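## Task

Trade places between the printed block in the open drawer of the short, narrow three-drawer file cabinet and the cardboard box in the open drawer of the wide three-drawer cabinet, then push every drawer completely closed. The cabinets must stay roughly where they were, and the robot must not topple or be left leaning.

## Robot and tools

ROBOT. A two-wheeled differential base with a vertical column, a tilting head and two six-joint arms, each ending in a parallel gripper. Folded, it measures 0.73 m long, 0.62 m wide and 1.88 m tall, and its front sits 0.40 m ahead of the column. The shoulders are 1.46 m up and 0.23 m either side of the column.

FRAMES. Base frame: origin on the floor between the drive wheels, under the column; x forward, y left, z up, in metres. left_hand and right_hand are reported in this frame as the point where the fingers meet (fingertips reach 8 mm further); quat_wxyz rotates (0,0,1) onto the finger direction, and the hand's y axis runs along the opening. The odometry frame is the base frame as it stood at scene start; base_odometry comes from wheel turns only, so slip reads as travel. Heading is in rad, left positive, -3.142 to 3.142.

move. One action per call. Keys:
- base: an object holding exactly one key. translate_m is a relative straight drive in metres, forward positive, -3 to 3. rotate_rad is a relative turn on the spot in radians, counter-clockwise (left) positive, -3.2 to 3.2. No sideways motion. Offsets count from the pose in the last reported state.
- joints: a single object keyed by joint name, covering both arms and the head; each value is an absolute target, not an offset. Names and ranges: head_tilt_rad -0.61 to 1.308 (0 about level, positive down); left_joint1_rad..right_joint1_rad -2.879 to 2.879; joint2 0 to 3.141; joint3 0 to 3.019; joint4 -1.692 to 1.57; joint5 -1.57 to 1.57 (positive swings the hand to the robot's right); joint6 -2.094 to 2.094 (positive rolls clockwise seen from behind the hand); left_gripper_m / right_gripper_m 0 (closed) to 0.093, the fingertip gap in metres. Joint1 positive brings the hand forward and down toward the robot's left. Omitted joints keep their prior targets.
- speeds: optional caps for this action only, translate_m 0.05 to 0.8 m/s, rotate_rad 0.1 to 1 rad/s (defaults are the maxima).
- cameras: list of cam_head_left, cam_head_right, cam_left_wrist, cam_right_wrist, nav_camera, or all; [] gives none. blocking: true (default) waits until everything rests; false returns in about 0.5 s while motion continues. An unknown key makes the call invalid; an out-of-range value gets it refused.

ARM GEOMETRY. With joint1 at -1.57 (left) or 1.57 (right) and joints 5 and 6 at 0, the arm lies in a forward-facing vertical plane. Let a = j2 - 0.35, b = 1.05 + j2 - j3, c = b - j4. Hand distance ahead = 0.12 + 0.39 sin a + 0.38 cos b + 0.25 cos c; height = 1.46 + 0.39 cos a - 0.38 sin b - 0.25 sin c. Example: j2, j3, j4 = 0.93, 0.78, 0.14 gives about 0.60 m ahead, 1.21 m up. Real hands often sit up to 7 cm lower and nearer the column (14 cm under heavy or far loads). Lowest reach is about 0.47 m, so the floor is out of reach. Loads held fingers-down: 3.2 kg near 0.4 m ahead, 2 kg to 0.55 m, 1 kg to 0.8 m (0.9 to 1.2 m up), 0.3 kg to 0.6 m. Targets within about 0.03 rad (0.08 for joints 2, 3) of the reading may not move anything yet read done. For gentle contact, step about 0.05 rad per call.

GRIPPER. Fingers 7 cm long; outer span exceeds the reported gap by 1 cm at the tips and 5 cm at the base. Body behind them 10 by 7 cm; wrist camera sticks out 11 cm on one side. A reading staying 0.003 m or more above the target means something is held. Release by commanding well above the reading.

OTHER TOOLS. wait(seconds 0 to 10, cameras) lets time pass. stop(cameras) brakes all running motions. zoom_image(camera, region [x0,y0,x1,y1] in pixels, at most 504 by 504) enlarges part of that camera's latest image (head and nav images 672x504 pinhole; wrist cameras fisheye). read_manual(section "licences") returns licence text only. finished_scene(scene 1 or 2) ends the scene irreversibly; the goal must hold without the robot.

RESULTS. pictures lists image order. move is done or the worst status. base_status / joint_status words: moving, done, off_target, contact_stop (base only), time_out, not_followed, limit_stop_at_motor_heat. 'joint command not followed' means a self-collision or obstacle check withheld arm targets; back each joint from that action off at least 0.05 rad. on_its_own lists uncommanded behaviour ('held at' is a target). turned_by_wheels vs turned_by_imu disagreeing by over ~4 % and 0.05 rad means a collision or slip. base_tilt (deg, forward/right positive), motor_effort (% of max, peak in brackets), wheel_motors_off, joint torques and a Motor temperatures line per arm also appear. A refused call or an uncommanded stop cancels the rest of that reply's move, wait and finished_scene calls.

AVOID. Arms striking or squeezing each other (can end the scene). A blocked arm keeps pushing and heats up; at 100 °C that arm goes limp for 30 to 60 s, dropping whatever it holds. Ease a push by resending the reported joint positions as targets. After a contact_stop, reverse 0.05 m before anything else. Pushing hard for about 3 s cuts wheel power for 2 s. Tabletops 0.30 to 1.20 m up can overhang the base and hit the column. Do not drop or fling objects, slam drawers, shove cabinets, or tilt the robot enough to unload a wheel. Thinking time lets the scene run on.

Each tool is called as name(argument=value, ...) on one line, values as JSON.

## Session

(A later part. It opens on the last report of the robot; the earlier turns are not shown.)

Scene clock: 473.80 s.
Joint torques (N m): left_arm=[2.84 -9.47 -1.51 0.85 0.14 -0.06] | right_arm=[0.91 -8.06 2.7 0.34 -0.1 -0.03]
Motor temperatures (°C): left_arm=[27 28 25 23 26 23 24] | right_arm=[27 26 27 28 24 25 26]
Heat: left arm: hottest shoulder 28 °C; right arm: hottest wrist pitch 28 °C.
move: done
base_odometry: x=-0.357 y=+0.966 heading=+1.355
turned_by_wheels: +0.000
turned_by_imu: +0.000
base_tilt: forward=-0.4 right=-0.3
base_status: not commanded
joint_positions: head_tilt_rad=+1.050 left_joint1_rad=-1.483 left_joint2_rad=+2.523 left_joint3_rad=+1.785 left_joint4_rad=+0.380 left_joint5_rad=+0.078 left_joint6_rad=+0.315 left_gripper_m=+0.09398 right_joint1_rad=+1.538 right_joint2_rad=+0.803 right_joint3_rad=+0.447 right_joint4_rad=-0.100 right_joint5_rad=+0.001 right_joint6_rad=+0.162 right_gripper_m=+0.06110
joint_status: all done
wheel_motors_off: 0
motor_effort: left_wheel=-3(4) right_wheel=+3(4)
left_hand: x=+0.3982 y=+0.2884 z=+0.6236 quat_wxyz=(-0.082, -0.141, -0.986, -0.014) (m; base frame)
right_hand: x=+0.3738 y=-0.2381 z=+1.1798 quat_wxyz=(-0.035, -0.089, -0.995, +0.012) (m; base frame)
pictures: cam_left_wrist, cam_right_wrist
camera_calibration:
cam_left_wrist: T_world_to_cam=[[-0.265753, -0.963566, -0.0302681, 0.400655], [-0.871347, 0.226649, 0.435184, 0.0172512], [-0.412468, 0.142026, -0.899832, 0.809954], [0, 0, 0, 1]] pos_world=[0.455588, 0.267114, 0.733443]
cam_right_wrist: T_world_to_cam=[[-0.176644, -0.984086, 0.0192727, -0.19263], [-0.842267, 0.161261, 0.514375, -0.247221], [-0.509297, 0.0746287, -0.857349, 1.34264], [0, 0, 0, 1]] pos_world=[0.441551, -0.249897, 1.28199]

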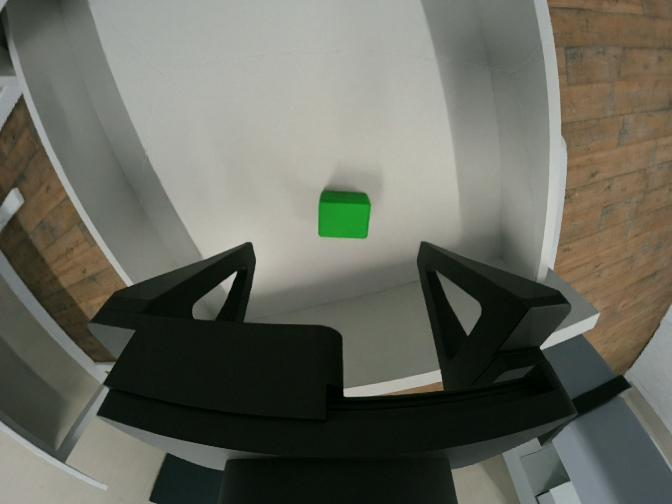

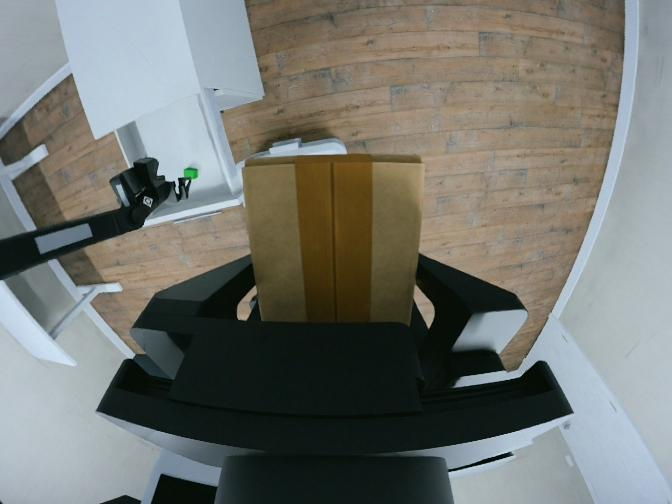

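move(joints={"left_joint2_rad":2.59,"left_joint3_rad":1.93,"left_joint4_rad":0.30}, cameras=[])

move(joints={"left_joint2_rad":2.698,"left_joint3_rad":2.07,"left_joint4_rad":0.214}, cameras=["cam_left_wrist","cam_right_wrist"])

Scene clock: 498.37 s.
Joint torques (N m): left_arm=[2.9 -9.7 -1.1 0.84 0.14 -0.06] | right_arm=[1.08 -8.12 2.7 0.34 -0.09 -0.04]
Motor temperatures (°C): left_arm=[27 28 24 23 26 23 24] | right_arm=[27 26 27 28 24 25 26]
Heat: left arm: hottest shoulder 28 °C; right arm: hottest wrist pitch 28 °C.
move: done
base_odometry: x=-0.357 y=+0.966 heading=+1.355
turned_by_wheels: +0.000
turned_by_imu: +0.000
base_tilt: forward=-0.4 right=-0.3
base_status: not commanded
joint_positions: head_tilt_rad=+1.050 left_joint1_rad=-1.483 left_joint2_rad=+2.587 left_joint3_rad=+1.927 left_joint4_rad=+0.308 left_joint5_rad=+0.078 left_joint6_rad=+0.315 left_gripper_m=+0.09398 right_joint1_rad=+1.538 right_joint2_rad=+0.803 right_joint3_rad=+0.447 right_joint4_rad=-0.100 right_joint5_rad=+0.001 right_joint6_rad=+0.162 right_gripper_m=+0.06110
joint_status: all done
wheel_motors_off: 0
motor_effort: left_wheel=-3(4) right_wheel=+3(4)
left_hand: x=+0.4144 y=+0.2910 z=+0.5991 quat_wxyz=(-0.085, -0.141, -0.986, -0.014) (m; base frame)
right_hand: x=+0.3738 y=-0.2381 z=+1.1798 quat_wxyz=(-0.035, -0.089, -0.995, +0.012) (m; base frame)
pictures: none
No camera images: "cameras" was empty.

Scene clock: 499.23 s.
Joint torques (N m): left_arm=[2.9 -8.76 -0.91 0.73 0.14 -0.05] | right_arm=[0.85 -8.12 2.66 0.36 -0.1 -0.03]
Motor temperatures (°C): left_arm=[27 28 24 23 26 23 24] | right_arm=[27 26 27 28 24 25 26]
Heat: left arm: hottest shoulder 28 °C; right arm: hottest wrist pitch 28 °C.
move: done
base_odometry: x=-0.357 y=+0.966 heading=+1.355
turned_by_wheels: +0.000
turned_by_imu: +0.000
base_tilt: forward=-0.4 right=-0.3
base_status: not commanded
joint_positions: head_tilt_rad=+1.050 left_joint1_rad=-1.483 left_joint2_rad=+2.697 left_joint3_rad=+2.066 left_joint4_rad=+0.221 left_joint5_rad=+0.078 left_joint6_rad=+0.315 left_gripper_m=+0.09398 right_joint1_rad=+1.538 right_joint2_rad=+0.803 right_joint3_rad=+0.447 right_joint4_rad=-0.100 right_joint5_rad=+0.001 right_joint6_rad=+0.162 right_gripper_m=+0.06110
joint_status: all done
wheel_motors_off: 0
motor_effort: left_wheel=-3(4) right_wheel=+2(4)
left_hand: x=+0.3834 y=+0.2923 z=+0.5642 quat_wxyz=(-0.057, -0.139, -0.989, -0.009) (m; base frame)
right_hand: x=+0.3738 y=-0.2381 z=+1.1798 quat_wxyz=(-0.035, -0.089, -0.995, +0.012) (m; base frame)
pictures: cam_left_wrist, cam_right_wrist
camera_calibration:
cam_left_wrist: T_world_to_cam=[[-0.263117, -0.964654, -0.0145354, 0.389032], [-0.848764, 0.224292, 0.478846, -0.00325005], [-0.458661, 0.13833, -0.877779, 0.756076], [0, 0, 0, 1]] pos_world=[0.446385, 0.271423, 0.670879]
cam_right_wrist: T_world_to_cam=[[-0.176644, -0.984086, 0.0192727, -0.19263], [-0.842267, 0.161261, 0.514375, -0.247221], [-0.509297, 0.0746287, -0.857349, 1.34264], [0, 0, 0, 1]] pos_world=[0.441551, -0.249897, 1.28199]

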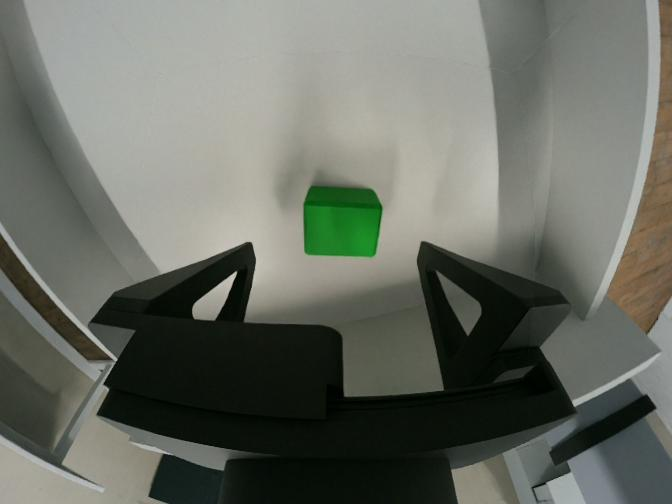

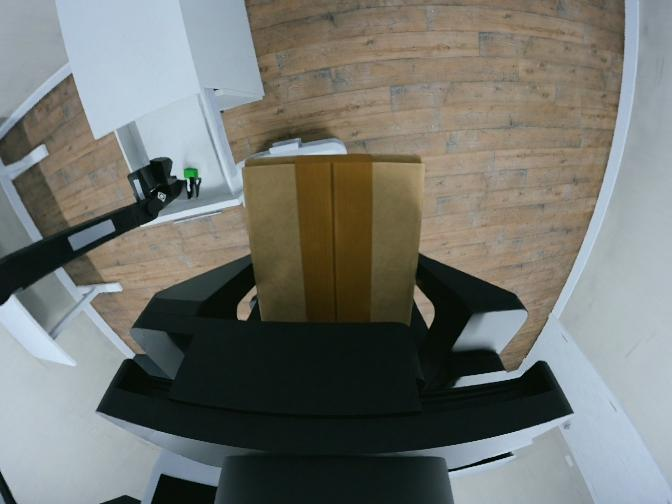

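move(joints={"left_joint2_rad":2.745,"left_joint3_rad":2.165,"left_joint4_rad":0.165}, cameras=[])

move(joints={"left_joint2_rad":2.804,"left_joint3_rad":2.242,"left_joint4_rad":0.122}, cameras=["cam_left_wrist"])

move(joints={"left_joint2_rad":2.87,"left_joint3_rad":2.37,"left_joint4_rad":0.08}, cameras=["cam_left_wrist"])

Scene clock: 512.47 s.
Joint torques (N m): left_arm=[2.96 -8.53 -0.39 0.7 0.14 -0.05] | right_arm=[0.79 -8.18 2.69 0.36 -0.11 -0.06]
Motor temperatures (°C): left_arm=[27 27 24 23 26 23 24] | right_arm=[27 26 27 28 24 25 26]
Heat: left arm: hottest waist 27 °C; right arm: hottest wrist pitch 28 °C.
move: done
base_odometry: x=-0.357 y=+0.966 heading=+1.355
turned_by_wheels: +0.000
turned_by_imu: +0.000
base_tilt: forward=-0.4 right=-0.3
base_status: not commanded
joint_positions: head_tilt_rad=+1.050 left_joint1_rad=-1.483 left_joint2_rad=+2.736 left_joint3_rad=+2.160 left_joint4_rad=+0.173 left_joint5_rad=+0.078 left_joint6_rad=+0.315 left_gripper_m=+0.09398 right_joint1_rad=+1.538 right_joint2_rad=+0.803 right_joint3_rad=+0.447 right_joint4_rad=-0.100 right_joint5_rad=+0.001 right_joint6_rad=+0.162 right_gripper_m=+0.06110
joint_status: all done
wheel_motors_off: 0
motor_effort: left_wheel=-3(4) right_wheel=+2(4)
left_hand: x=+0.3955 y=+0.2937 z=+0.5523 quat_wxyz=(-0.061, -0.139, -0.988, -0.010) (m; base frame)
right_hand: x=+0.3738 y=-0.2381 z=+1.1798 quat_wxyz=(-0.035, -0.089, -0.995, +0.012) (m; base frame)
pictures: none
No camera images: "cameras" was empty.

Scene clock: 513.10 s.
Joint torques (N m): left_arm=[3.02 -7.77 -0.32 0.62 0.17 -0.06] | right_arm=[0.85 -8 2.7 0.27 -0.11 -0.05]
Motor temperatures (°C): left_arm=[27 27 24 23 26 23 24] | right_arm=[27 26 27 28 24 25 26]
Heat: left arm: hottest waist 27 °C; right arm: hottest wrist pitch 28 °C.
move: done
base_odometry: x=-0.357 y=+0.966 heading=+1.355
turned_by_wheels: +0.000
turned_by_imu: +0.000
base_tilt: forward=-0.4 right=-0.3
base_status: not commanded
joint_positions: head_tilt_rad=+1.050 left_joint1_rad=-1.483 left_joint2_rad=+2.786 left_joint3_rad=+2.239 left_joint4_rad=+0.132 left_joint5_rad=+0.077 left_joint6_rad=+0.315 left_gripper_m=+0.09398 right_joint1_rad=+1.538 right_joint2_rad=+0.803 right_joint3_rad=+0.447 right_joint4_rad=-0.100 right_joint5_rad=+0.001 right_joint6_rad=+0.162 right_gripper_m=+0.06110
joint_status: all done
wheel_motors_off: 0
motor_effort: left_wheel=-3(4) right_wheel=+3(4)
left_hand: x=+0.3882 y=+0.2946 z=+0.5386 quat_wxyz=(-0.054, -0.139, -0.989, -0.009) (m; base frame)
right_hand: x=+0.3738 y=-0.2381 z=+1.1798 quat_wxyz=(-0.035, -0.089, -0.995, +0.012) (m; base frame)
pictures: cam_left_wrist
camera_calibration:
cam_left_wrist: T_world_to_cam=[[-0.262673, -0.964787, -0.0137697, 0.391665], [-0.845944, 0.223406, 0.48422, 0.00881993], [-0.464093, 0.13884, -0.874838, 0.735963], [0, 0, 0, 1]] pos_world=[0.451896, 0.273722, 0.644971]

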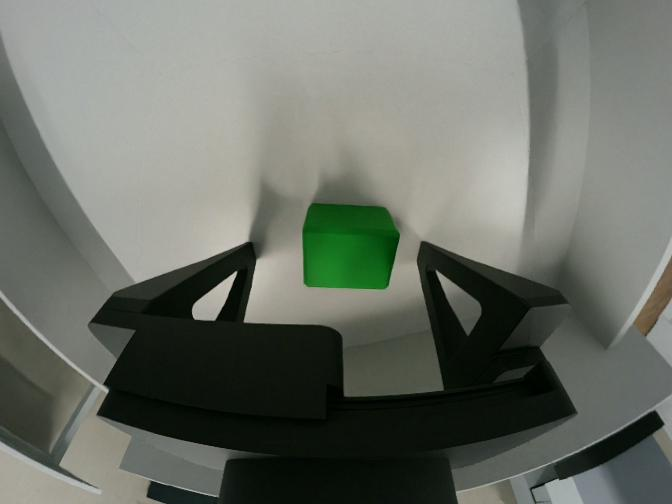

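Scene clock: 514.17 s.
Joint torques (N m): left_arm=[3.08 -4.48 1.54 1.48 0.12 -0.01] | right_arm=[0.85 -8.12 2.76 0.29 -0.11 -0.02]
Motor temperatures (°C): left_arm=[27 27 24 23 26 23 24] | right_arm=[27 26 27 28 24 25 26]
Heat: left arm: hottest waist 27 °C; right arm: hottest wrist pitch 28 °C.
move: done
base_odometry: x=-0.357 y=+0.966 heading=+1.355
turned_by_wheels: +0.000
turned_by_imu: +0.000
base_tilt: forward=-0.4 right=-0.3
base_status: not commanded
joint_positions: head_tilt_rad=+1.050 left_joint1_rad=-1.484 left_joint2_rad=+2.791 left_joint3_rad=+2.354 left_joint4_rad=+0.068 left_joint5_rad=+0.079 left_joint6_rad=+0.310 left_gripper_m=+0.09398 right_joint1_rad=+1.538 right_joint2_rad=+0.803 right_joint3_rad=+0.447 right_joint4_rad=-0.100 right_joint5_rad=+0.001 right_joint6_rad=+0.162 right_gripper_m=+0.06110
joint_status: all done
wheel_motors_off: 0
motor_effort: left_wheel=-2(4) right_wheel=+3(4)
left_hand: x=+0.4404 y=+0.2958 z=+0.5403 quat_wxyz=(-0.077, -0.138, -0.987, -0.012) (m; base frame)
right_hand: x=+0.3738 y=-0.2381 z=+1.1798 quat_wxyz=(-0.035, -0.089, -0.995, +0.012) (m; base frame)
pictures: cam_left_wrist
camera_calibration:
cam_left_wrist: T_world_to_cam=[[-0.26099, -0.965015, -0.0251085, 0.411973], [-0.867669, 0.223103, 0.44427, 0.0831357], [-0.423125, 0.137736, -0.895541, 0.754984], [0, 0, 0, 1]] pos_world=[0.499108, 0.275024, 0.649529]

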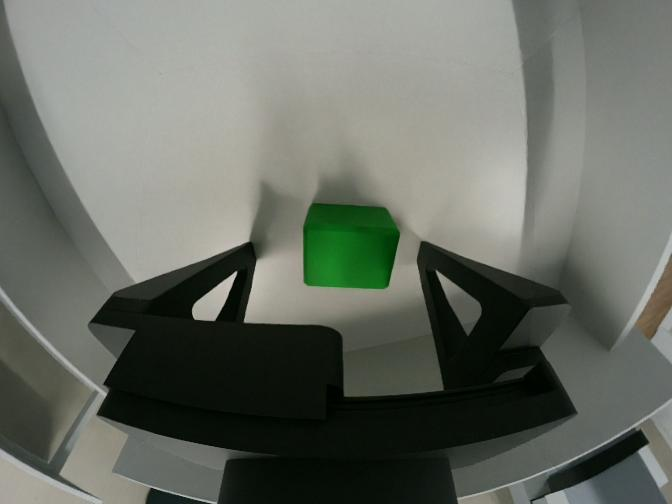

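wait(seconds=0.5)

Scene clock: 518.93 s.
Joint torques (N m): left_arm=[3.14 -4.54 1.54 1.46 0.12 -0.01] | right_arm=[0.79 -7.94 2.67 0.34 -0.11 -0.04]
Motor temperatures (°C): left_arm=[27 27 24 23 26 23 24] | right_arm=[27 26 27 28 24 25 26]
Heat: left arm: hottest waist 27 °C; right arm: hottest wrist pitch 28 °C.
base_odometry: x=-0.357 y=+0.966 heading=+1.355
turned_by_wheels: +0.000
turned_by_imu: +0.000
base_tilt: forward=-0.4 right=-0.3
base_status: not commanded
joint_positions: head_tilt_rad=+1.050 left_joint1_rad=-1.484 left_joint2_rad=+2.791 left_joint3_rad=+2.354 left_joint4_rad=+0.068 left_joint5_rad=+0.079 left_joint6_rad=+0.310 left_gripper_m=+0.09398 right_joint1_rad=+1.538 right_joint2_rad=+0.803 right_joint3_rad=+0.447 right_joint4_rad=-0.100 right_joint5_rad=+0.001 right_joint6_rad=+0.162 right_gripper_m=+0.06110
joint_status: all done
wheel_motors_off: 0
motor_effort: left_wheel=-2(4) right_wheel=+3(4)
left_hand: x=+0.4404 y=+0.2958 z=+0.5403 quat_wxyz=(-0.077, -0.138, -0.987, -0.012) (m; base frame)
right_hand: x=+0.3738 y=-0.2381 z=+1.1798 quat_wxyz=(-0.035, -0.089, -0.995, +0.012) (m; base frame)
wait: 0.50 s; at rest from the start
pictures: cam_head_left, cam_head_right, cam_left_wrist, cam_right_wrist, nav_camera
camera_calibration:
cam_head_left: T_world_to_cam=[[0.0484176, -0.992466, -0.112546, 0.198989], [-0.812074, 0.0264898, -0.582953, 0.930899], [0.581542, 0.119621, -0.804673, 1.1308], [0, 0, 0, 1]] pos_world=[0.0887152, 0.0375635, 1.47499]
cam_head_right: T_world_to_cam=[[0.0645996, -0.990196, -0.123849, 0.145861], [-0.818103, 0.0185176, -0.574774, 0.922873], [0.571432, 0.138451, -0.808886, 1.13621], [0, 0, 0, 1]] pos_world=[0.0963136, -0.0299685, 1.46757]
cam_left_wrist: T_world_to_cam=[[-0.26099, -0.965015, -0.0251085, 0.411973], [-0.867669, 0.223103, 0.44427, 0.0831357], [-0.423125, 0.137736, -0.895541, 0.754984], [0, 0, 0, 1]] pos_world=[0.499108, 0.275024, 0.649529]
cam_right_wrist: T_world_to_cam=[[-0.176644, -0.984086, 0.0192727, -0.19263], [-0.842267, 0.161261, 0.514375, -0.247221], [-0.509297, 0.0746287, -0.857349, 1.34264], [0, 0, 0, 1]] pos_world=[0.441551, -0.249897, 1.28199]

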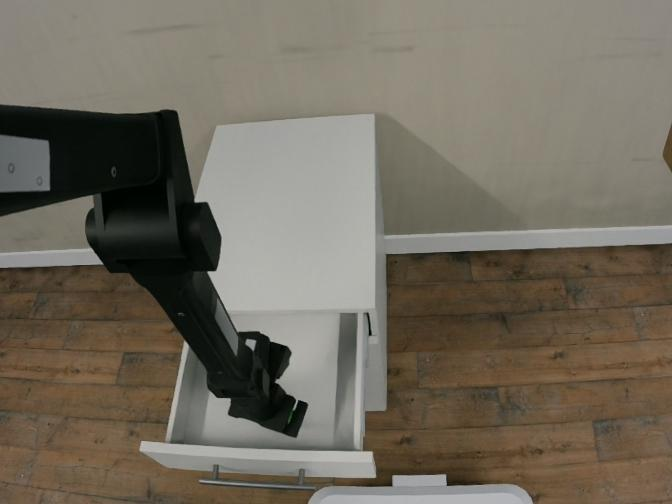

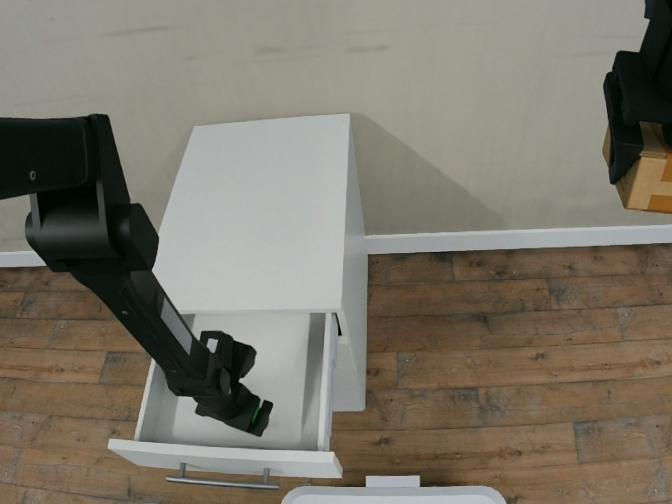

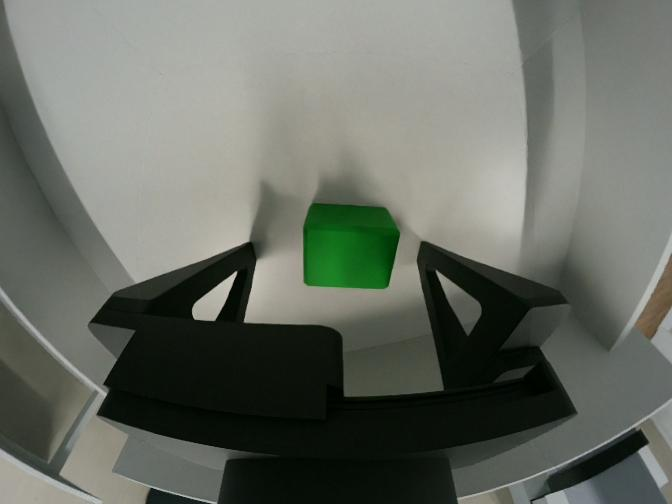

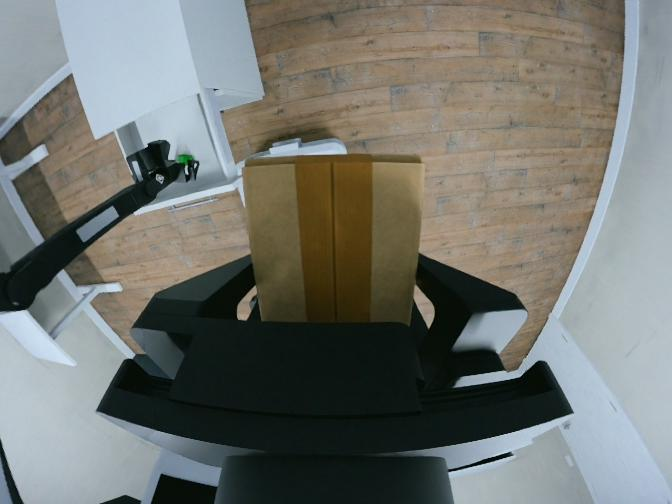

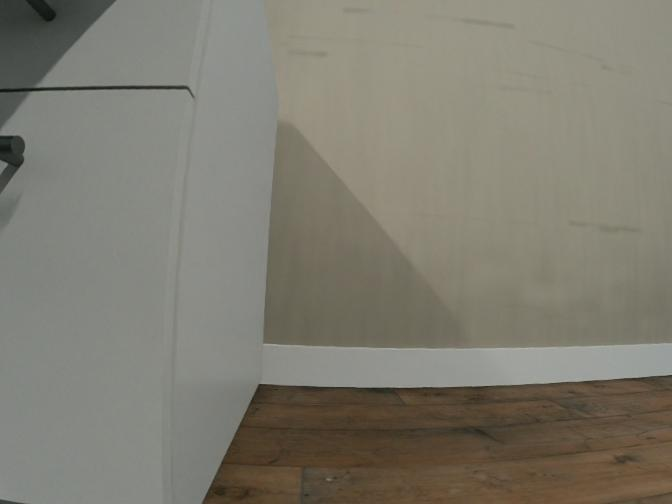

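move(joints={"left_joint2_rad":2.78,"left_joint3_rad":2.34,"left_joint4_rad":0.08}, cameras=[])

move(joints={"left_gripper_m":0.03}, cameras=["cam_left_wrist"])

Scene clock: 530.80 s.
Joint torques (N m): left_arm=[3.08 -10.4 -0.43 1.31 0.13 0] | right_arm=[0.91 -8.06 2.69 0.32 -0.1 -0.04]
Motor temperatures (°C): left_arm=[27 27 24 23 26 23 24] | right_arm=[27 26 27 27 24 25 26]
Heat: left arm: hottest waist 27 °C; right arm: hottest waist 27 °C.
move: done
base_odometry: x=-0.357 y=+0.966 heading=+1.355
turned_by_wheels: +0.000
turned_by_imu: +0.000
base_tilt: forward=-0.4 right=-0.3
base_status: not commanded
joint_positions: head_tilt_rad=+1.050 left_joint1_rad=-1.484 left_joint2_rad=+2.786 left_joint3_rad=+2.349 left_joint4_rad=+0.073 left_joint5_rad=+0.079 left_joint6_rad=+0.309 left_gripper_m=+0.09398 right_joint1_rad=+1.538 right_joint2_rad=+0.803 right_joint3_rad=+0.447 right_joint4_rad=-0.100 right_joint5_rad=+0.001 right_joint6_rad=+0.162 right_gripper_m=+0.06110
joint_status: all done
wheel_motors_off: 0
motor_effort: left_wheel=-3(3) right_wheel=+4(5)
left_hand: x=+0.4433 y=+0.2958 z=+0.5418 quat_wxyz=(-0.080, -0.138, -0.987, -0.012) (m; base frame)
right_hand: x=+0.3738 y=-0.2381 z=+1.1798 quat_wxyz=(-0.035, -0.089, -0.995, +0.012) (m; base frame)
pictures: none
No camera images: "cameras" was empty.

Scene clock: 531.43 s.
Joint torques (N m): left_arm=[3.08 -10.4 -0.42 1.29 0.13 -0.01] | right_arm=[1.03 -8 2.65 0.34 -0.11 -0.05]
Motor temperatures (°C): left_arm=[27 27 24 23 26 23 24] | right_arm=[27 26 27 27 24 25 26]
Heat: left arm: hottest waist 27 °C; right arm: hottest waist 27 °C.
move: off_target
base_odometry: x=-0.357 y=+0.966 heading=+1.355
turned_by_wheels: +0.000
turned_by_imu: +0.000
base_tilt: forward=-0.4 right=-0.3
base_status: not commanded
joint_positions: head_tilt_rad=+1.050 left_joint1_rad=-1.484 left_joint2_rad=+2.786 left_joint3_rad=+2.349 left_joint4_rad=+0.073 left_joint5_rad=+0.079 left_joint6_rad=+0.309 left_gripper_m=+0.03855 right_joint1_rad=+1.538 right_joint2_rad=+0.803 right_joint3_rad=+0.447 right_joint4_rad=-0.100 right_joint5_rad=+0.001 right_joint6_rad=+0.162 right_gripper_m=+0.06110
joint_status: left_gripper_m off_target (ended at +0.03857, target +0.03000)
wheel_motors_off: 0
motor_effort: left_wheel=-3(3) right_wheel=+3(5)
left_hand: x=+0.4433 y=+0.2958 z=+0.5418 quat_wxyz=(-0.080, -0.138, -0.987, -0.012) (m; base frame)
right_hand: x=+0.3738 y=-0.2381 z=+1.1798 quat_wxyz=(-0.035, -0.089, -0.995, +0.012) (m; base frame)
pictures: cam_left_wrist
camera_calibration:
cam_left_wrist: T_world_to_cam=[[-0.260849, -0.96501, -0.0267028, 0.41358], [-0.87, 0.222999, 0.43974, 0.0885117], [-0.418399, 0.137937, -0.897728, 0.756481], [0, 0, 0, 1]] pos_world=[0.501398, 0.275024, 0.651235]

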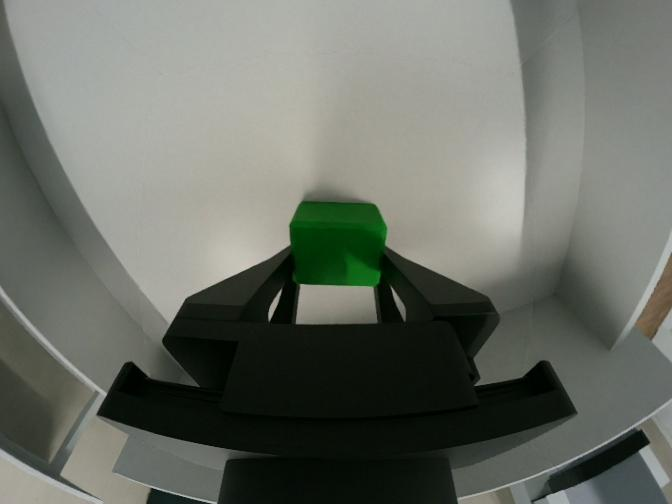

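move(joints={"left_gripper_m":0.02,"left_joint2_rad":2.62,"left_joint3_rad":2.07,"left_joint4_rad":0.22}, cameras=["cam_left_wrist"])

move(joints={"left_joint2_rad":2.2,"left_joint3_rad":1.4,"left_joint4_rad":0.5}, cameras=["cam_left_wrist","cam_head_left"])

move(joints={"left_joint2_rad":1.6,"left_joint3_rad":0.8,"left_joint4_rad":0.4}, cameras=["cam_left_wrist","cam_head_left","cam_right_wrist"])

Scene clock: 541.00 s.
Joint torques (N m): left_arm=[2.96 -10.99 -0.83 1.47 0.13 0] | right_arm=[0.91 -8.18 2.76 0.32 -0.1 -0.04]
Motor temperatures (°C): left_arm=[27 27 24 23 26 23 25] | right_arm=[27 26 27 27 24 25 26]
Heat: left arm: hottest waist 27 °C; right arm: hottest waist 27 °C.
move: off_target
base_odometry: x=-0.357 y=+0.966 heading=+1.355
turned_by_wheels: +0.000
turned_by_imu: +0.000
base_tilt: forward=-0.4 right=-0.3
base_status: not commanded
joint_positions: head_tilt_rad=+1.050 left_joint1_rad=-1.484 left_joint2_rad=+2.624 left_joint3_rad=+2.075 left_joint4_rad=+0.210 left_joint5_rad=+0.079 left_joint6_rad=+0.309 left_gripper_m=+0.03855 right_joint1_rad=+1.538 right_joint2_rad=+0.803 right_joint3_rad=+0.447 right_joint4_rad=-0.100 right_joint5_rad=+0.001 right_joint6_rad=+0.162 right_gripper_m=+0.06110
joint_status: left_gripper_m off_target (ended at +0.03855, target +0.02000); the others done
wheel_motors_off: 0
motor_effort: left_wheel=-4(4) right_wheel=+2(4)
left_hand: x=+0.4504 y=+0.2928 z=+0.5853 quat_wxyz=(-0.091, -0.139, -0.986, -0.015) (m; base frame)
right_hand: x=+0.3738 y=-0.2381 z=+1.1798 quat_wxyz=(-0.035, -0.089, -0.995, +0.012) (m; base frame)
pictures: cam_left_wrist
camera_calibration:
cam_left_wrist: T_world_to_cam=[[-0.261863, -0.964506, -0.0339966, 0.418299], [-0.879891, 0.224121, 0.419, 0.0925227], [-0.396509, 0.139634, -0.907349, 0.794192], [0, 0, 0, 1]] pos_world=[0.505851, 0.27182, 0.696064]

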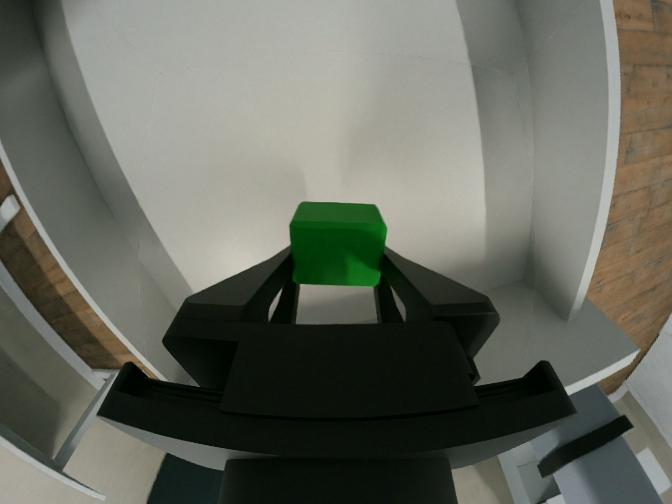

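Scene clock: 542.43 s.
Joint torques (N m): left_arm=[2.61 -11.81 -2.54 1.16 0.13 -0.01] | right_arm=[0.73 -8.18 2.69 0.29 -0.11 -0.03]
Motor temperatures (°C): left_arm=[27 28 24 23 26 23 25] | right_arm=[27 26 27 27 24 25 26]
Heat: left arm: hottest shoulder 28 °C; right arm: hottest waist 27 °C.
move: done
base_odometry: x=-0.357 y=+0.966 heading=+1.355
turned_by_wheels: +0.000
turned_by_imu: +0.000
base_tilt: forward=-0.4 right=-0.3
base_status: not commanded
joint_positions: head_tilt_rad=+1.050 left_joint1_rad=-1.484 left_joint2_rad=+2.209 left_joint3_rad=+1.402 left_joint4_rad=+0.500 left_joint5_rad=+0.079 left_joint6_rad=+0.309 left_gripper_m=+0.03855 right_joint1_rad=+1.538 right_joint2_rad=+0.803 right_joint3_rad=+0.447 right_joint4_rad=-0.100 right_joint5_rad=+0.001 right_joint6_rad=+0.162 right_gripper_m=+0.06110
joint_status: all done
wheel_motors_off: 0
motor_effort: left_wheel=-4(4) right_wheel=+3(4)
left_hand: x=+0.4370 y=+0.2805 z=+0.7405 quat_wxyz=(-0.107, -0.140, -0.984, -0.017) (m; base frame)
right_hand: x=+0.3738 y=-0.2381 z=+1.1798 quat_wxyz=(-0.035, -0.089, -0.995, +0.012) (m; base frame)
pictures: cam_head_left, cam_left_wrist
camera_calibration:
cam_head_left: T_world_to_cam=[[0.0484176, -0.992466, -0.112546, 0.198989], [-0.812074, 0.0264898, -0.582953, 0.930899], [0.581542, 0.119621, -0.804673, 1.1308], [0, 0, 0, 1]] pos_world=[0.0887152, 0.0375635, 1.47499]
cam_left_wrist: T_world_to_cam=[[-0.263, -0.963809, -0.0436264, 0.415598], [-0.892134, 0.225728, 0.391335, 0.0437455], [-0.367324, 0.141842, -0.919214, 0.926866], [0, 0, 0, 1]] pos_world=[0.488789, 0.259214, 0.852999]

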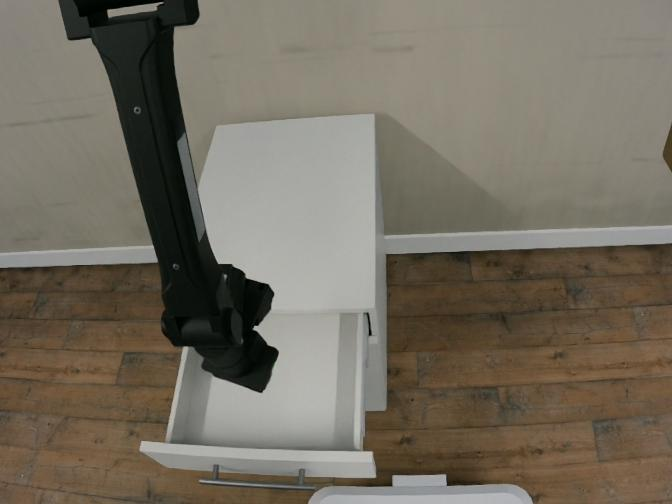

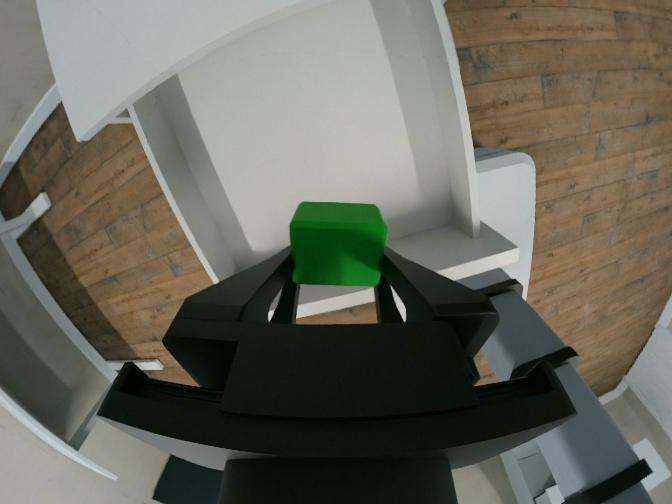

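Scene clock: 543.73 s.
Joint torques (N m): left_arm=[2.08 -10.64 -3.07 0.91 0.13 0] | right_arm=[0.97 -8.06 2.71 0.35 -0.1 -0.05]
Motor temperatures (°C): left_arm=[27 28 24 23 26 23 25] | right_arm=[27 26 27 27 24 25 26]
Heat: left arm: hottest shoulder 28 °C; right arm: hottest waist 27 °C.
move: done
base_odometry: x=-0.357 y=+0.966 heading=+1.355
turned_by_wheels: +0.000
turned_by_imu: +0.000
base_tilt: forward=-0.4 right=-0.3
base_status: not commanded
joint_positions: head_tilt_rad=+1.050 left_joint1_rad=-1.484 left_joint2_rad=+1.589 left_joint3_rad=+0.811 left_joint4_rad=+0.405 left_joint5_rad=+0.079 left_joint6_rad=+0.309 left_gripper_m=+0.03855 right_joint1_rad=+1.538 right_joint2_rad=+0.803 right_joint3_rad=+0.447 right_joint4_rad=-0.100 right_joint5_rad=+0.001 right_joint6_rad=+0.162 right_gripper_m=+0.06110
joint_status: all done
wheel_motors_off: 0
motor_effort: left_wheel=-3(4) right_wheel=+3(5)
left_hand: x=+0.4281 y=+0.2629 z=+0.9687 quat_wxyz=(-0.075, -0.138, -0.988, -0.012) (m; base frame)
right_hand: x=+0.3738 y=-0.2381 z=+1.1798 quat_wxyz=(-0.035, -0.089, -0.995, +0.012) (m; base frame)
pictures: cam_head_left, cam_left_wrist, cam_right_wrist
camera_calibration:
cam_head_left: T_world_to_cam=[[0.0484176, -0.992466, -0.112546, 0.198989], [-0.812074, 0.0264898, -0.582953, 0.930899], [0.581542, 0.119621, -0.804673, 1.1308], [0, 0, 0, 1]] pos_world=[0.0887152, 0.0375635, 1.47499]
cam_left_wrist: T_world_to_cam=[[-0.260418, -0.965205, -0.0236959, 0.386239], [-0.865783, 0.22259, 0.448189, -0.114986], [-0.42732, 0.137232, -0.893624, 1.13799], [0, 0, 0, 1]] pos_world=[0.487317, 0.242226, 1.07762]
cam_right_wrist: T_world_to_cam=[[-0.176644, -0.984086, 0.0192727, -0.19263], [-0.842267, 0.161261, 0.514375, -0.247221], [-0.509297, 0.0746287, -0.857349, 1.34264], [0, 0, 0, 1]] pos_world=[0.441551, -0.249897, 1.28199]

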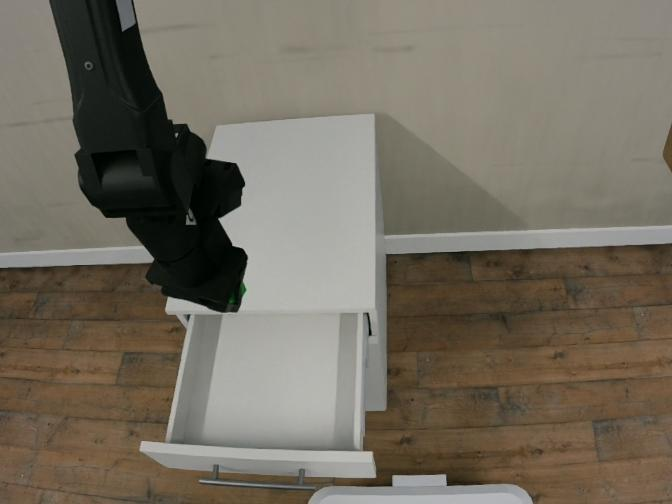

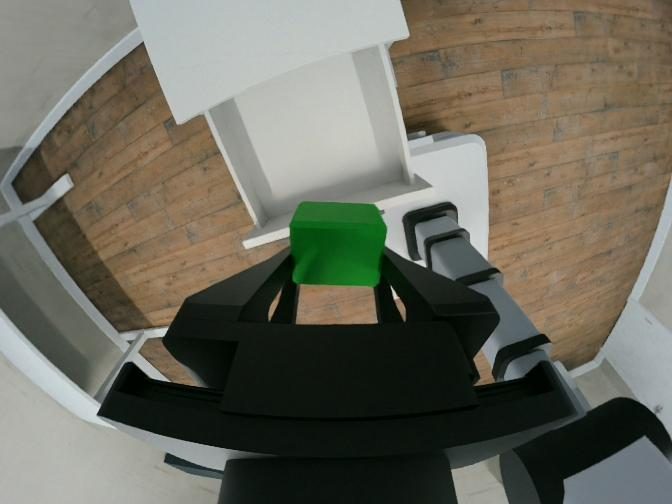

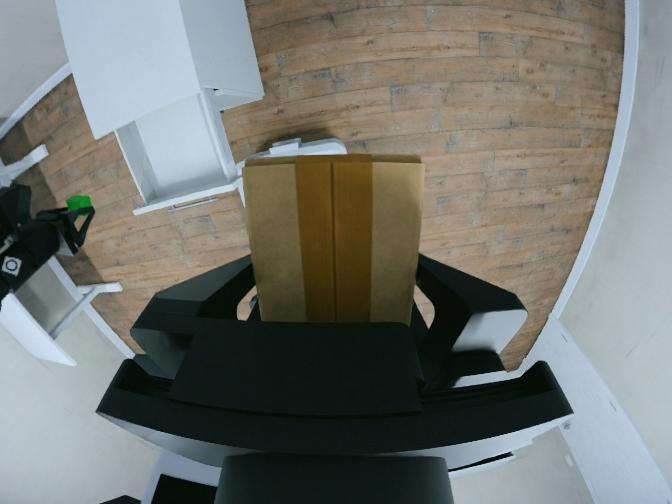

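move(base={"translate_m": -0.12}, speeds={"translate_m": 0.2}, joints={"left_joint2_rad":0.8,"left_joint3_rad":0.45,"left_joint4_rad":-0.1,"left_joint1_rad":-1.57}, cameras=["cam_left_wrist"])

move(base={"rotate_rad": 1.616}, speeds={"rotate_rad": 0.6}, cameras=["nav_camera"])

move(base={"translate_m": 0.51}, speeds={"translate_m": 0.3}, cameras=[])

move(base={"rotate_rad": -1.616}, speeds={"rotate_rad": 0.6})

Scene clock: 565.77 s.
Joint torques (N m): left_arm=[1.85 -8.29 0.72 0.85 0.13 0] | right_arm=[0.79 -7.94 2.86 0.35 -0.1 -0.04]
Motor temperatures (°C): left_arm=[27 28 24 23 26 23 26] | right_arm=[27 26 27 27 24 25 27]
Heat: left arm: hottest shoulder 28 °C; right arm: hottest waist 27 °C.
move: done
base_odometry: x=-0.383 y=+0.848 heading=+1.357
turned_by_wheels: +0.002
turned_by_imu: +0.002
base_tilt: forward=-0.4 right=-0.2
base_status: done
joint_positions: head_tilt_rad=+1.051 left_joint1_rad=-1.576 left_joint2_rad=+0.804 left_joint3_rad=+0.450 left_joint4_rad=-0.099 left_joint5_rad=+0.080 left_joint6_rad=+0.309 left_gripper_m=+0.03855 right_joint1_rad=+1.538 right_joint2_rad=+0.803 right_joint3_rad=+0.445 right_joint4_rad=-0.100 right_joint5_rad=+0.001 right_joint6_rad=+0.162 right_gripper_m=+0.06110
joint_status: all done
wheel_motors_off: 0
motor_effort: left_wheel=+0(62) right_wheel=-1(33)
left_hand: x=+0.3760 y=+0.2088 z=+1.1803 quat_wxyz=(-0.041, -0.157, -0.986, +0.036) (m; base frame)
right_hand: x=+0.3726 y=-0.2381 z=+1.1797 quat_wxyz=(-0.034, -0.089, -0.995, +0.012) (m; base frame)
pictures: cam_left_wrist
camera_calibration:
cam_left_wrist: T_world_to_cam=[[-0.299968, -0.950769, 0.0778247, 0.217451], [-0.817055, 0.298174, 0.493471, -0.330512], [-0.492382, 0.0844385, -0.866273, 1.31543], [0, 0, 0, 1]] pos_world=[0.442876, 0.194223, 1.2857]

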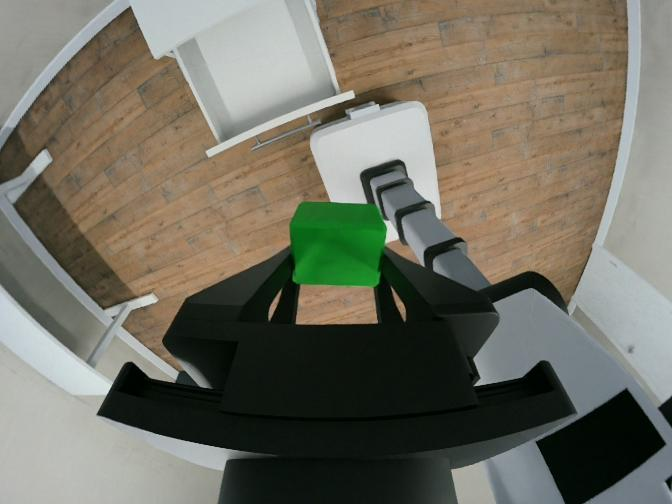

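Scene clock: 569.37 s.
Joint torques (N m): left_arm=[1.73 -8.12 0.72 0.88 0.13 0] | right_arm=[0.97 -8.23 2.82 0.38 -0.1 -0.02]
Motor temperatures (°C): left_arm=[27 28 24 23 26 23 26] | right_arm=[27 26 27 27 24 25 27]
Heat: left arm: hottest shoulder 28 °C; right arm: hottest waist 27 °C.
move: done
base_odometry: x=-0.383 y=+0.848 heading=+2.972
turned_by_wheels: +1.615
turned_by_imu: +1.568
base_tilt: forward=-0.4 right=-0.3
base_status: done
joint_positions: head_tilt_rad=+1.051 left_joint1_rad=-1.575 left_joint2_rad=+0.804 left_joint3_rad=+0.450 left_joint4_rad=-0.099 left_joint5_rad=+0.080 left_joint6_rad=+0.309 left_gripper_m=+0.03856 right_joint1_rad=+1.538 right_joint2_rad=+0.803 right_joint3_rad=+0.445 right_joint4_rad=-0.100 right_joint5_rad=+0.000 right_joint6_rad=+0.162 right_gripper_m=+0.06105
joint_status: not commanded
wheel_motors_off: 0
motor_effort: left_wheel=-1(61) right_wheel=+1(40)
left_hand: x=+0.3760 y=+0.2092 z=+1.1803 quat_wxyz=(-0.041, -0.156, -0.986, +0.036) (m; base frame)
right_hand: x=+0.3726 y=-0.2380 z=+1.1797 quat_wxyz=(-0.034, -0.089, -0.995, +0.012) (m; base frame)
pictures: nav_camera

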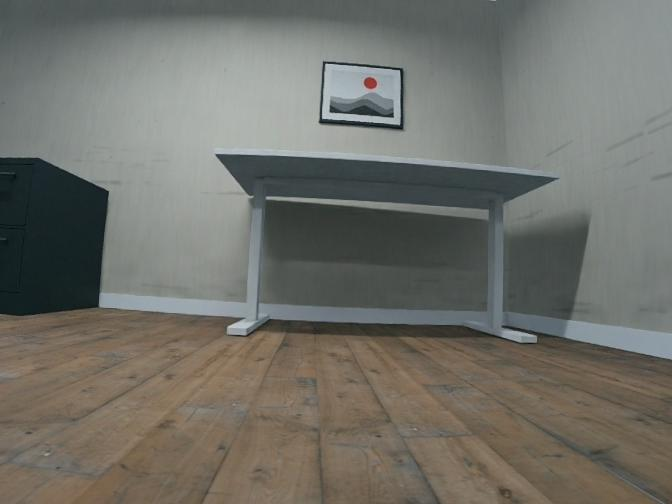

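Scene clock: 572.13 s.
Joint torques (N m): left_arm=[1.79 -8.12 0.79 0.87 0.13 0] | right_arm=[0.91 -8.06 2.7 0.32 -0.09 -0.02]
Motor temperatures (°C): left_arm=[27 28 24 23 26 23 26] | right_arm=[27 26 27 27 24 25 27]
Heat: left arm: hottest shoulder 28 °C; right arm: hottest waist 27 °C.
move: done
base_odometry: x=-0.885 y=+0.934 heading=+2.973
turned_by_wheels: +0.001
turned_by_imu: +0.001
base_tilt: forward=-0.4 right=-0.3
base_status: done
joint_positions: head_tilt_rad=+1.051 left_joint1_rad=-1.575 left_joint2_rad=+0.804 left_joint3_rad=+0.451 left_joint4_rad=-0.099 left_joint5_rad=+0.080 left_joint6_rad=+0.309 left_gripper_m=+0.03856 right_joint1_rad=+1.538 right_joint2_rad=+0.803 right_joint3_rad=+0.448 right_joint4_rad=-0.100 right_joint5_rad=+0.000 right_joint6_rad=+0.162 right_gripper_m=+0.06105
joint_status: not commanded
wheel_motors_off: 0
motor_effort: left_wheel=+1(68) right_wheel=-1(55)
left_hand: x=+0.3762 y=+0.2092 z=+1.1803 quat_wxyz=(-0.042, -0.156, -0.986, +0.036) (m; base frame)
right_hand: x=+0.3743 y=-0.2380 z=+1.1799 quat_wxyz=(-0.035, -0.089, -0.995, +0.012) (m; base frame)
pictures: none
No camera images: "cameras" was empty.

Scene clock: 576.00 s.
Joint torques (N m): left_arm=[1.67 -8.12 0.75 0.88 0.13 0] | right_arm=[0.67 -8.23 2.66 0.34 -0.09 -0.03]
Motor temperatures (°C): left_arm=[27 28 24 23 26 23 26] | right_arm=[27 26 27 27 24 25 27]
Heat: left arm: hottest shoulder 28 °C; right arm: hottest waist 27 °C.
move: done
base_odometry: x=-0.885 y=+0.934 heading=+1.358
turned_by_wheels: -1.615
turned_by_imu: -1.568
base_tilt: forward=-0.4 right=-0.3
base_status: done
joint_positions: head_tilt_rad=+1.051 left_joint1_rad=-1.574 left_joint2_rad=+0.804 left_joint3_rad=+0.451 left_joint4_rad=-0.099 left_joint5_rad=+0.079 left_joint6_rad=+0.309 left_gripper_m=+0.03855 right_joint1_rad=+1.538 right_joint2_rad=+0.803 right_joint3_rad=+0.448 right_joint4_rad=-0.100 right_joint5_rad=+0.000 right_joint6_rad=+0.162 right_gripper_m=+0.06110
joint_status: not commanded
wheel_motors_off: 0
motor_effort: left_wheel=+2(45) right_wheel=-2(49)
left_hand: x=+0.3762 y=+0.2097 z=+1.1803 quat_wxyz=(-0.041, -0.156, -0.986, +0.035) (m; base frame)
right_hand: x=+0.3743 y=-0.2380 z=+1.1799 quat_wxyz=(-0.035, -0.089, -0.995, +0.011) (m; base frame)
pictures: cam_head_left, cam_head_right, cam_left_wrist, cam_right_wrist, nav_camera
camera_calibration:
cam_head_left: T_world_to_cam=[[0.0483775, -0.992466, -0.112565, 0.199021], [-0.812286, 0.0264899, -0.582658, 0.930484], [0.58125, 0.119622, -0.804884, 1.13114], [0, 0, 0, 1]] pos_world=[0.0887154, 0.0375635, 1.47499]
cam_head_right: T_world_to_cam=[[0.0645555, -0.990196, -0.123874, 0.145902], [-0.818311, 0.0185176, -0.574477, 0.922457], [0.571138, 0.138453, -0.809093, 1.13654], [0, 0, 0, 1]] pos_world=[0.0963139, -0.0299685, 1.46757]
cam_left_wrist: T_world_to_cam=[[-0.298819, -0.95132, 0.0754862, 0.220786], [-0.817628, 0.29601, 0.493825, -0.330289], [-0.49213, 0.0858448, -0.866279, 1.315], [0, 0, 0, 1]] pos_world=[0.443075, 0.194921, 1.2856]
cam_right_wrist: T_world_to_cam=[[-0.176557, -0.984119, 0.0183696, -0.191467], [-0.842691, 0.160775, 0.513831, -0.246255], [-0.508624, 0.0752405, -0.857695, 1.34318], [0, 0, 0, 1]] pos_world=[0.441851, -0.249896, 1.28209]

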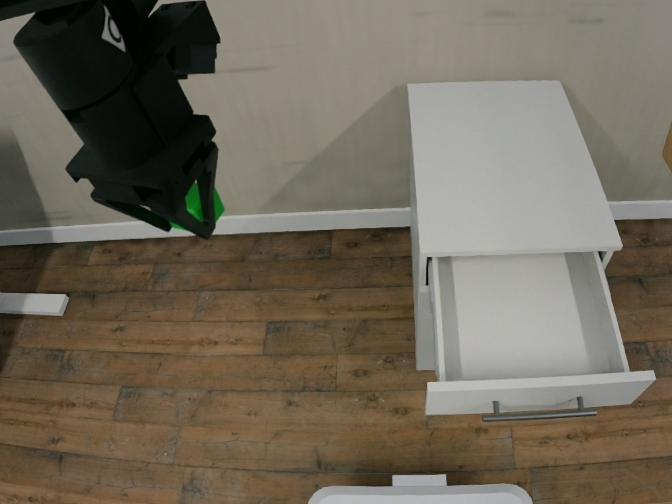

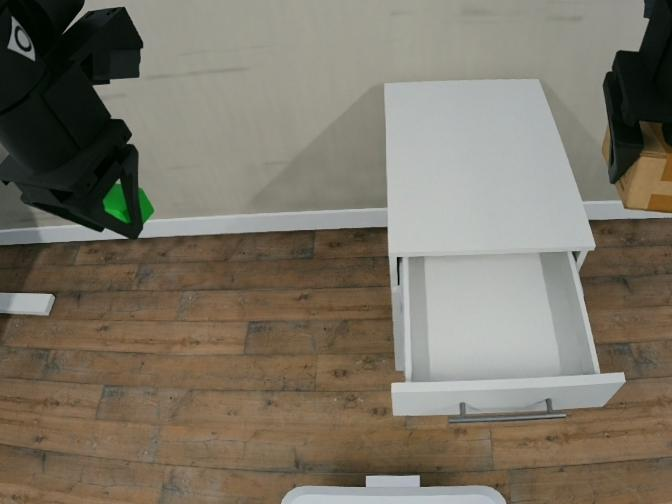

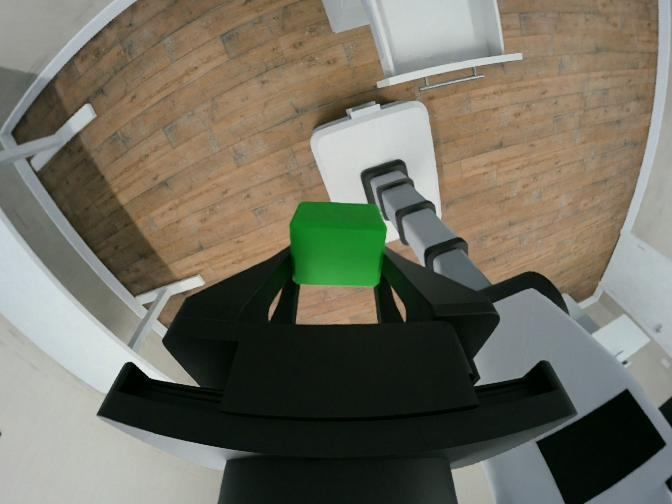

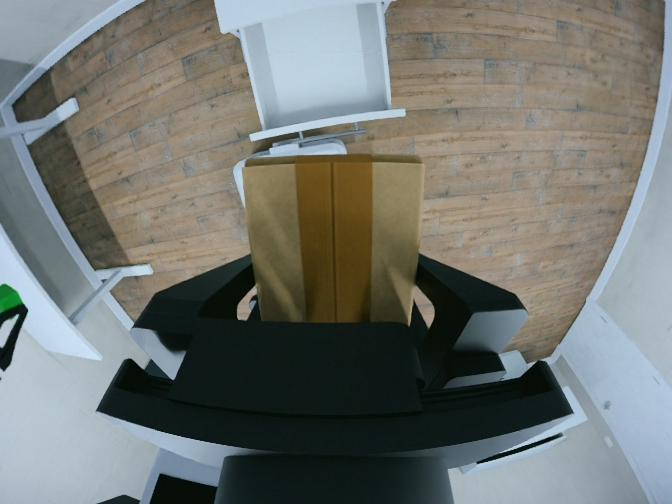

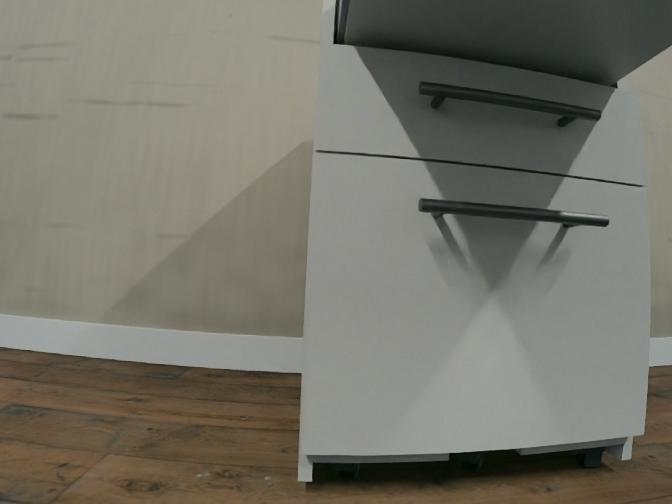

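move(base={"translate_m": 0.13}, speeds={"translate_m": 0.15}, cameras=[])

move(joints={"right_joint1_rad":1.585,"right_joint2_rad":2.0,"right_joint3_rad":1.02,"right_joint4_rad":0.772}, cameras=["cam_head_right","cam_right_wrist"])

Scene clock: 596.73 s.
Joint torques (N m): left_arm=[1.67 -8.23 0.72 0.8 0.13 0] | right_arm=[0.91 -8.23 2.67 0.36 -0.07 -0.05]
Motor temperatures (°C): left_arm=[27 28 24 23 26 23 26] | right_arm=[27 26 27 27 24 25 27]
Heat: left arm: hottest shoulder 28 °C; right arm: hottest waist 27 °C.
move: done
base_odometry: x=-0.858 y=+1.061 heading=+1.356
turned_by_wheels: -0.001
turned_by_imu: -0.001
base_tilt: forward=-0.4 right=-0.3
base_status: done
joint_positions: head_tilt_rad=+1.051 left_joint1_rad=-1.574 left_joint2_rad=+0.804 left_joint3_rad=+0.451 left_joint4_rad=-0.099 left_joint5_rad=+0.079 left_joint6_rad=+0.309 left_gripper_m=+0.03855 right_joint1_rad=+1.538 right_joint2_rad=+0.803 right_joint3_rad=+0.448 right_joint4_rad=-0.100 right_joint5_rad=+0.000 right_joint6_rad=+0.162 right_gripper_m=+0.06110
joint_status: not commanded
wheel_motors_off: 0
motor_effort: left_wheel=-1(69) right_wheel=+1(48)
left_hand: x=+0.3762 y=+0.2097 z=+1.1803 quat_wxyz=(-0.041, -0.156, -0.986, +0.035) (m; base frame)
right_hand: x=+0.3745 y=-0.2380 z=+1.1799 quat_wxyz=(-0.035, -0.089, -0.995, +0.011) (m; base frame)
pictures: none
No camera images: "cameras" was empty.

Scene clock: 598.50 s.
Joint torques (N m): left_arm=[1.67 -8.12 0.75 0.88 0.13 0] | right_arm=[1.55 -12.63 -2.71 1.17 -0.11 -0.05]
Motor temperatures (°C): left_arm=[27 28 24 23 26 23 26] | right_arm=[27 26 27 27 24 25 27]
Heat: left arm: hottest shoulder 28 °C; right arm: hottest waist 27 °C.
move: done
base_odometry: x=-0.858 y=+1.061 heading=+1.356
turned_by_wheels: +0.000
turned_by_imu: +0.000
base_tilt: forward=-0.4 right=-0.3
base_status: not commanded
joint_positions: head_tilt_rad=+1.051 left_joint1_rad=-1.574 left_joint2_rad=+0.804 left_joint3_rad=+0.451 left_joint4_rad=-0.099 left_joint5_rad=+0.079 left_joint6_rad=+0.309 left_gripper_m=+0.03855 right_joint1_rad=+1.580 right_joint2_rad=+2.017 right_joint3_rad=+1.016 right_joint4_rad=+0.758 right_joint5_rad=+0.001 right_joint6_rad=+0.163 right_gripper_m=+0.06110
joint_status: all done
wheel_motors_off: 0
motor_effort: left_wheel=-4(5) right_wheel=+3(5)
left_hand: x=+0.3762 y=+0.2097 z=+1.1803 quat_wxyz=(-0.041, -0.156, -0.986, +0.035) (m; base frame)
right_hand: x=+0.3990 y=-0.2193 z=+0.8423 quat_wxyz=(-0.139, -0.079, -0.987, -0.015) (m; base frame)
pictures: cam_head_right, cam_right_wrist
camera_calibration:
cam_head_right: T_world_to_cam=[[0.0645555, -0.990196, -0.123874, 0.145902], [-0.818311, 0.0185176, -0.574477, 0.922457], [0.571138, 0.138453, -0.809093, 1.13654], [0, 0, 0, 1]] pos_world=[0.0963139, -0.0299685, 1.46757]
cam_right_wrist: T_world_to_cam=[[-0.151198, -0.987254, -0.0496806, -0.115996], [-0.935555, 0.12669, 0.329676, 0.129802], [-0.31918, 0.0963253, -0.942786, 1.0655], [0, 0, 0, 1]] pos_world=[0.443985, -0.233597, 0.955983]

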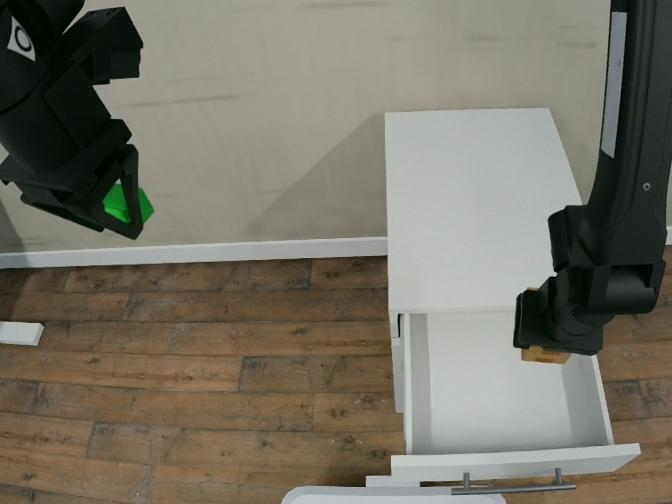

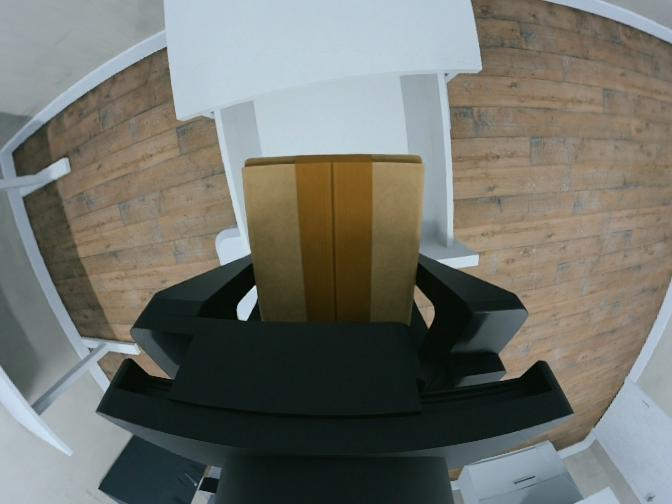

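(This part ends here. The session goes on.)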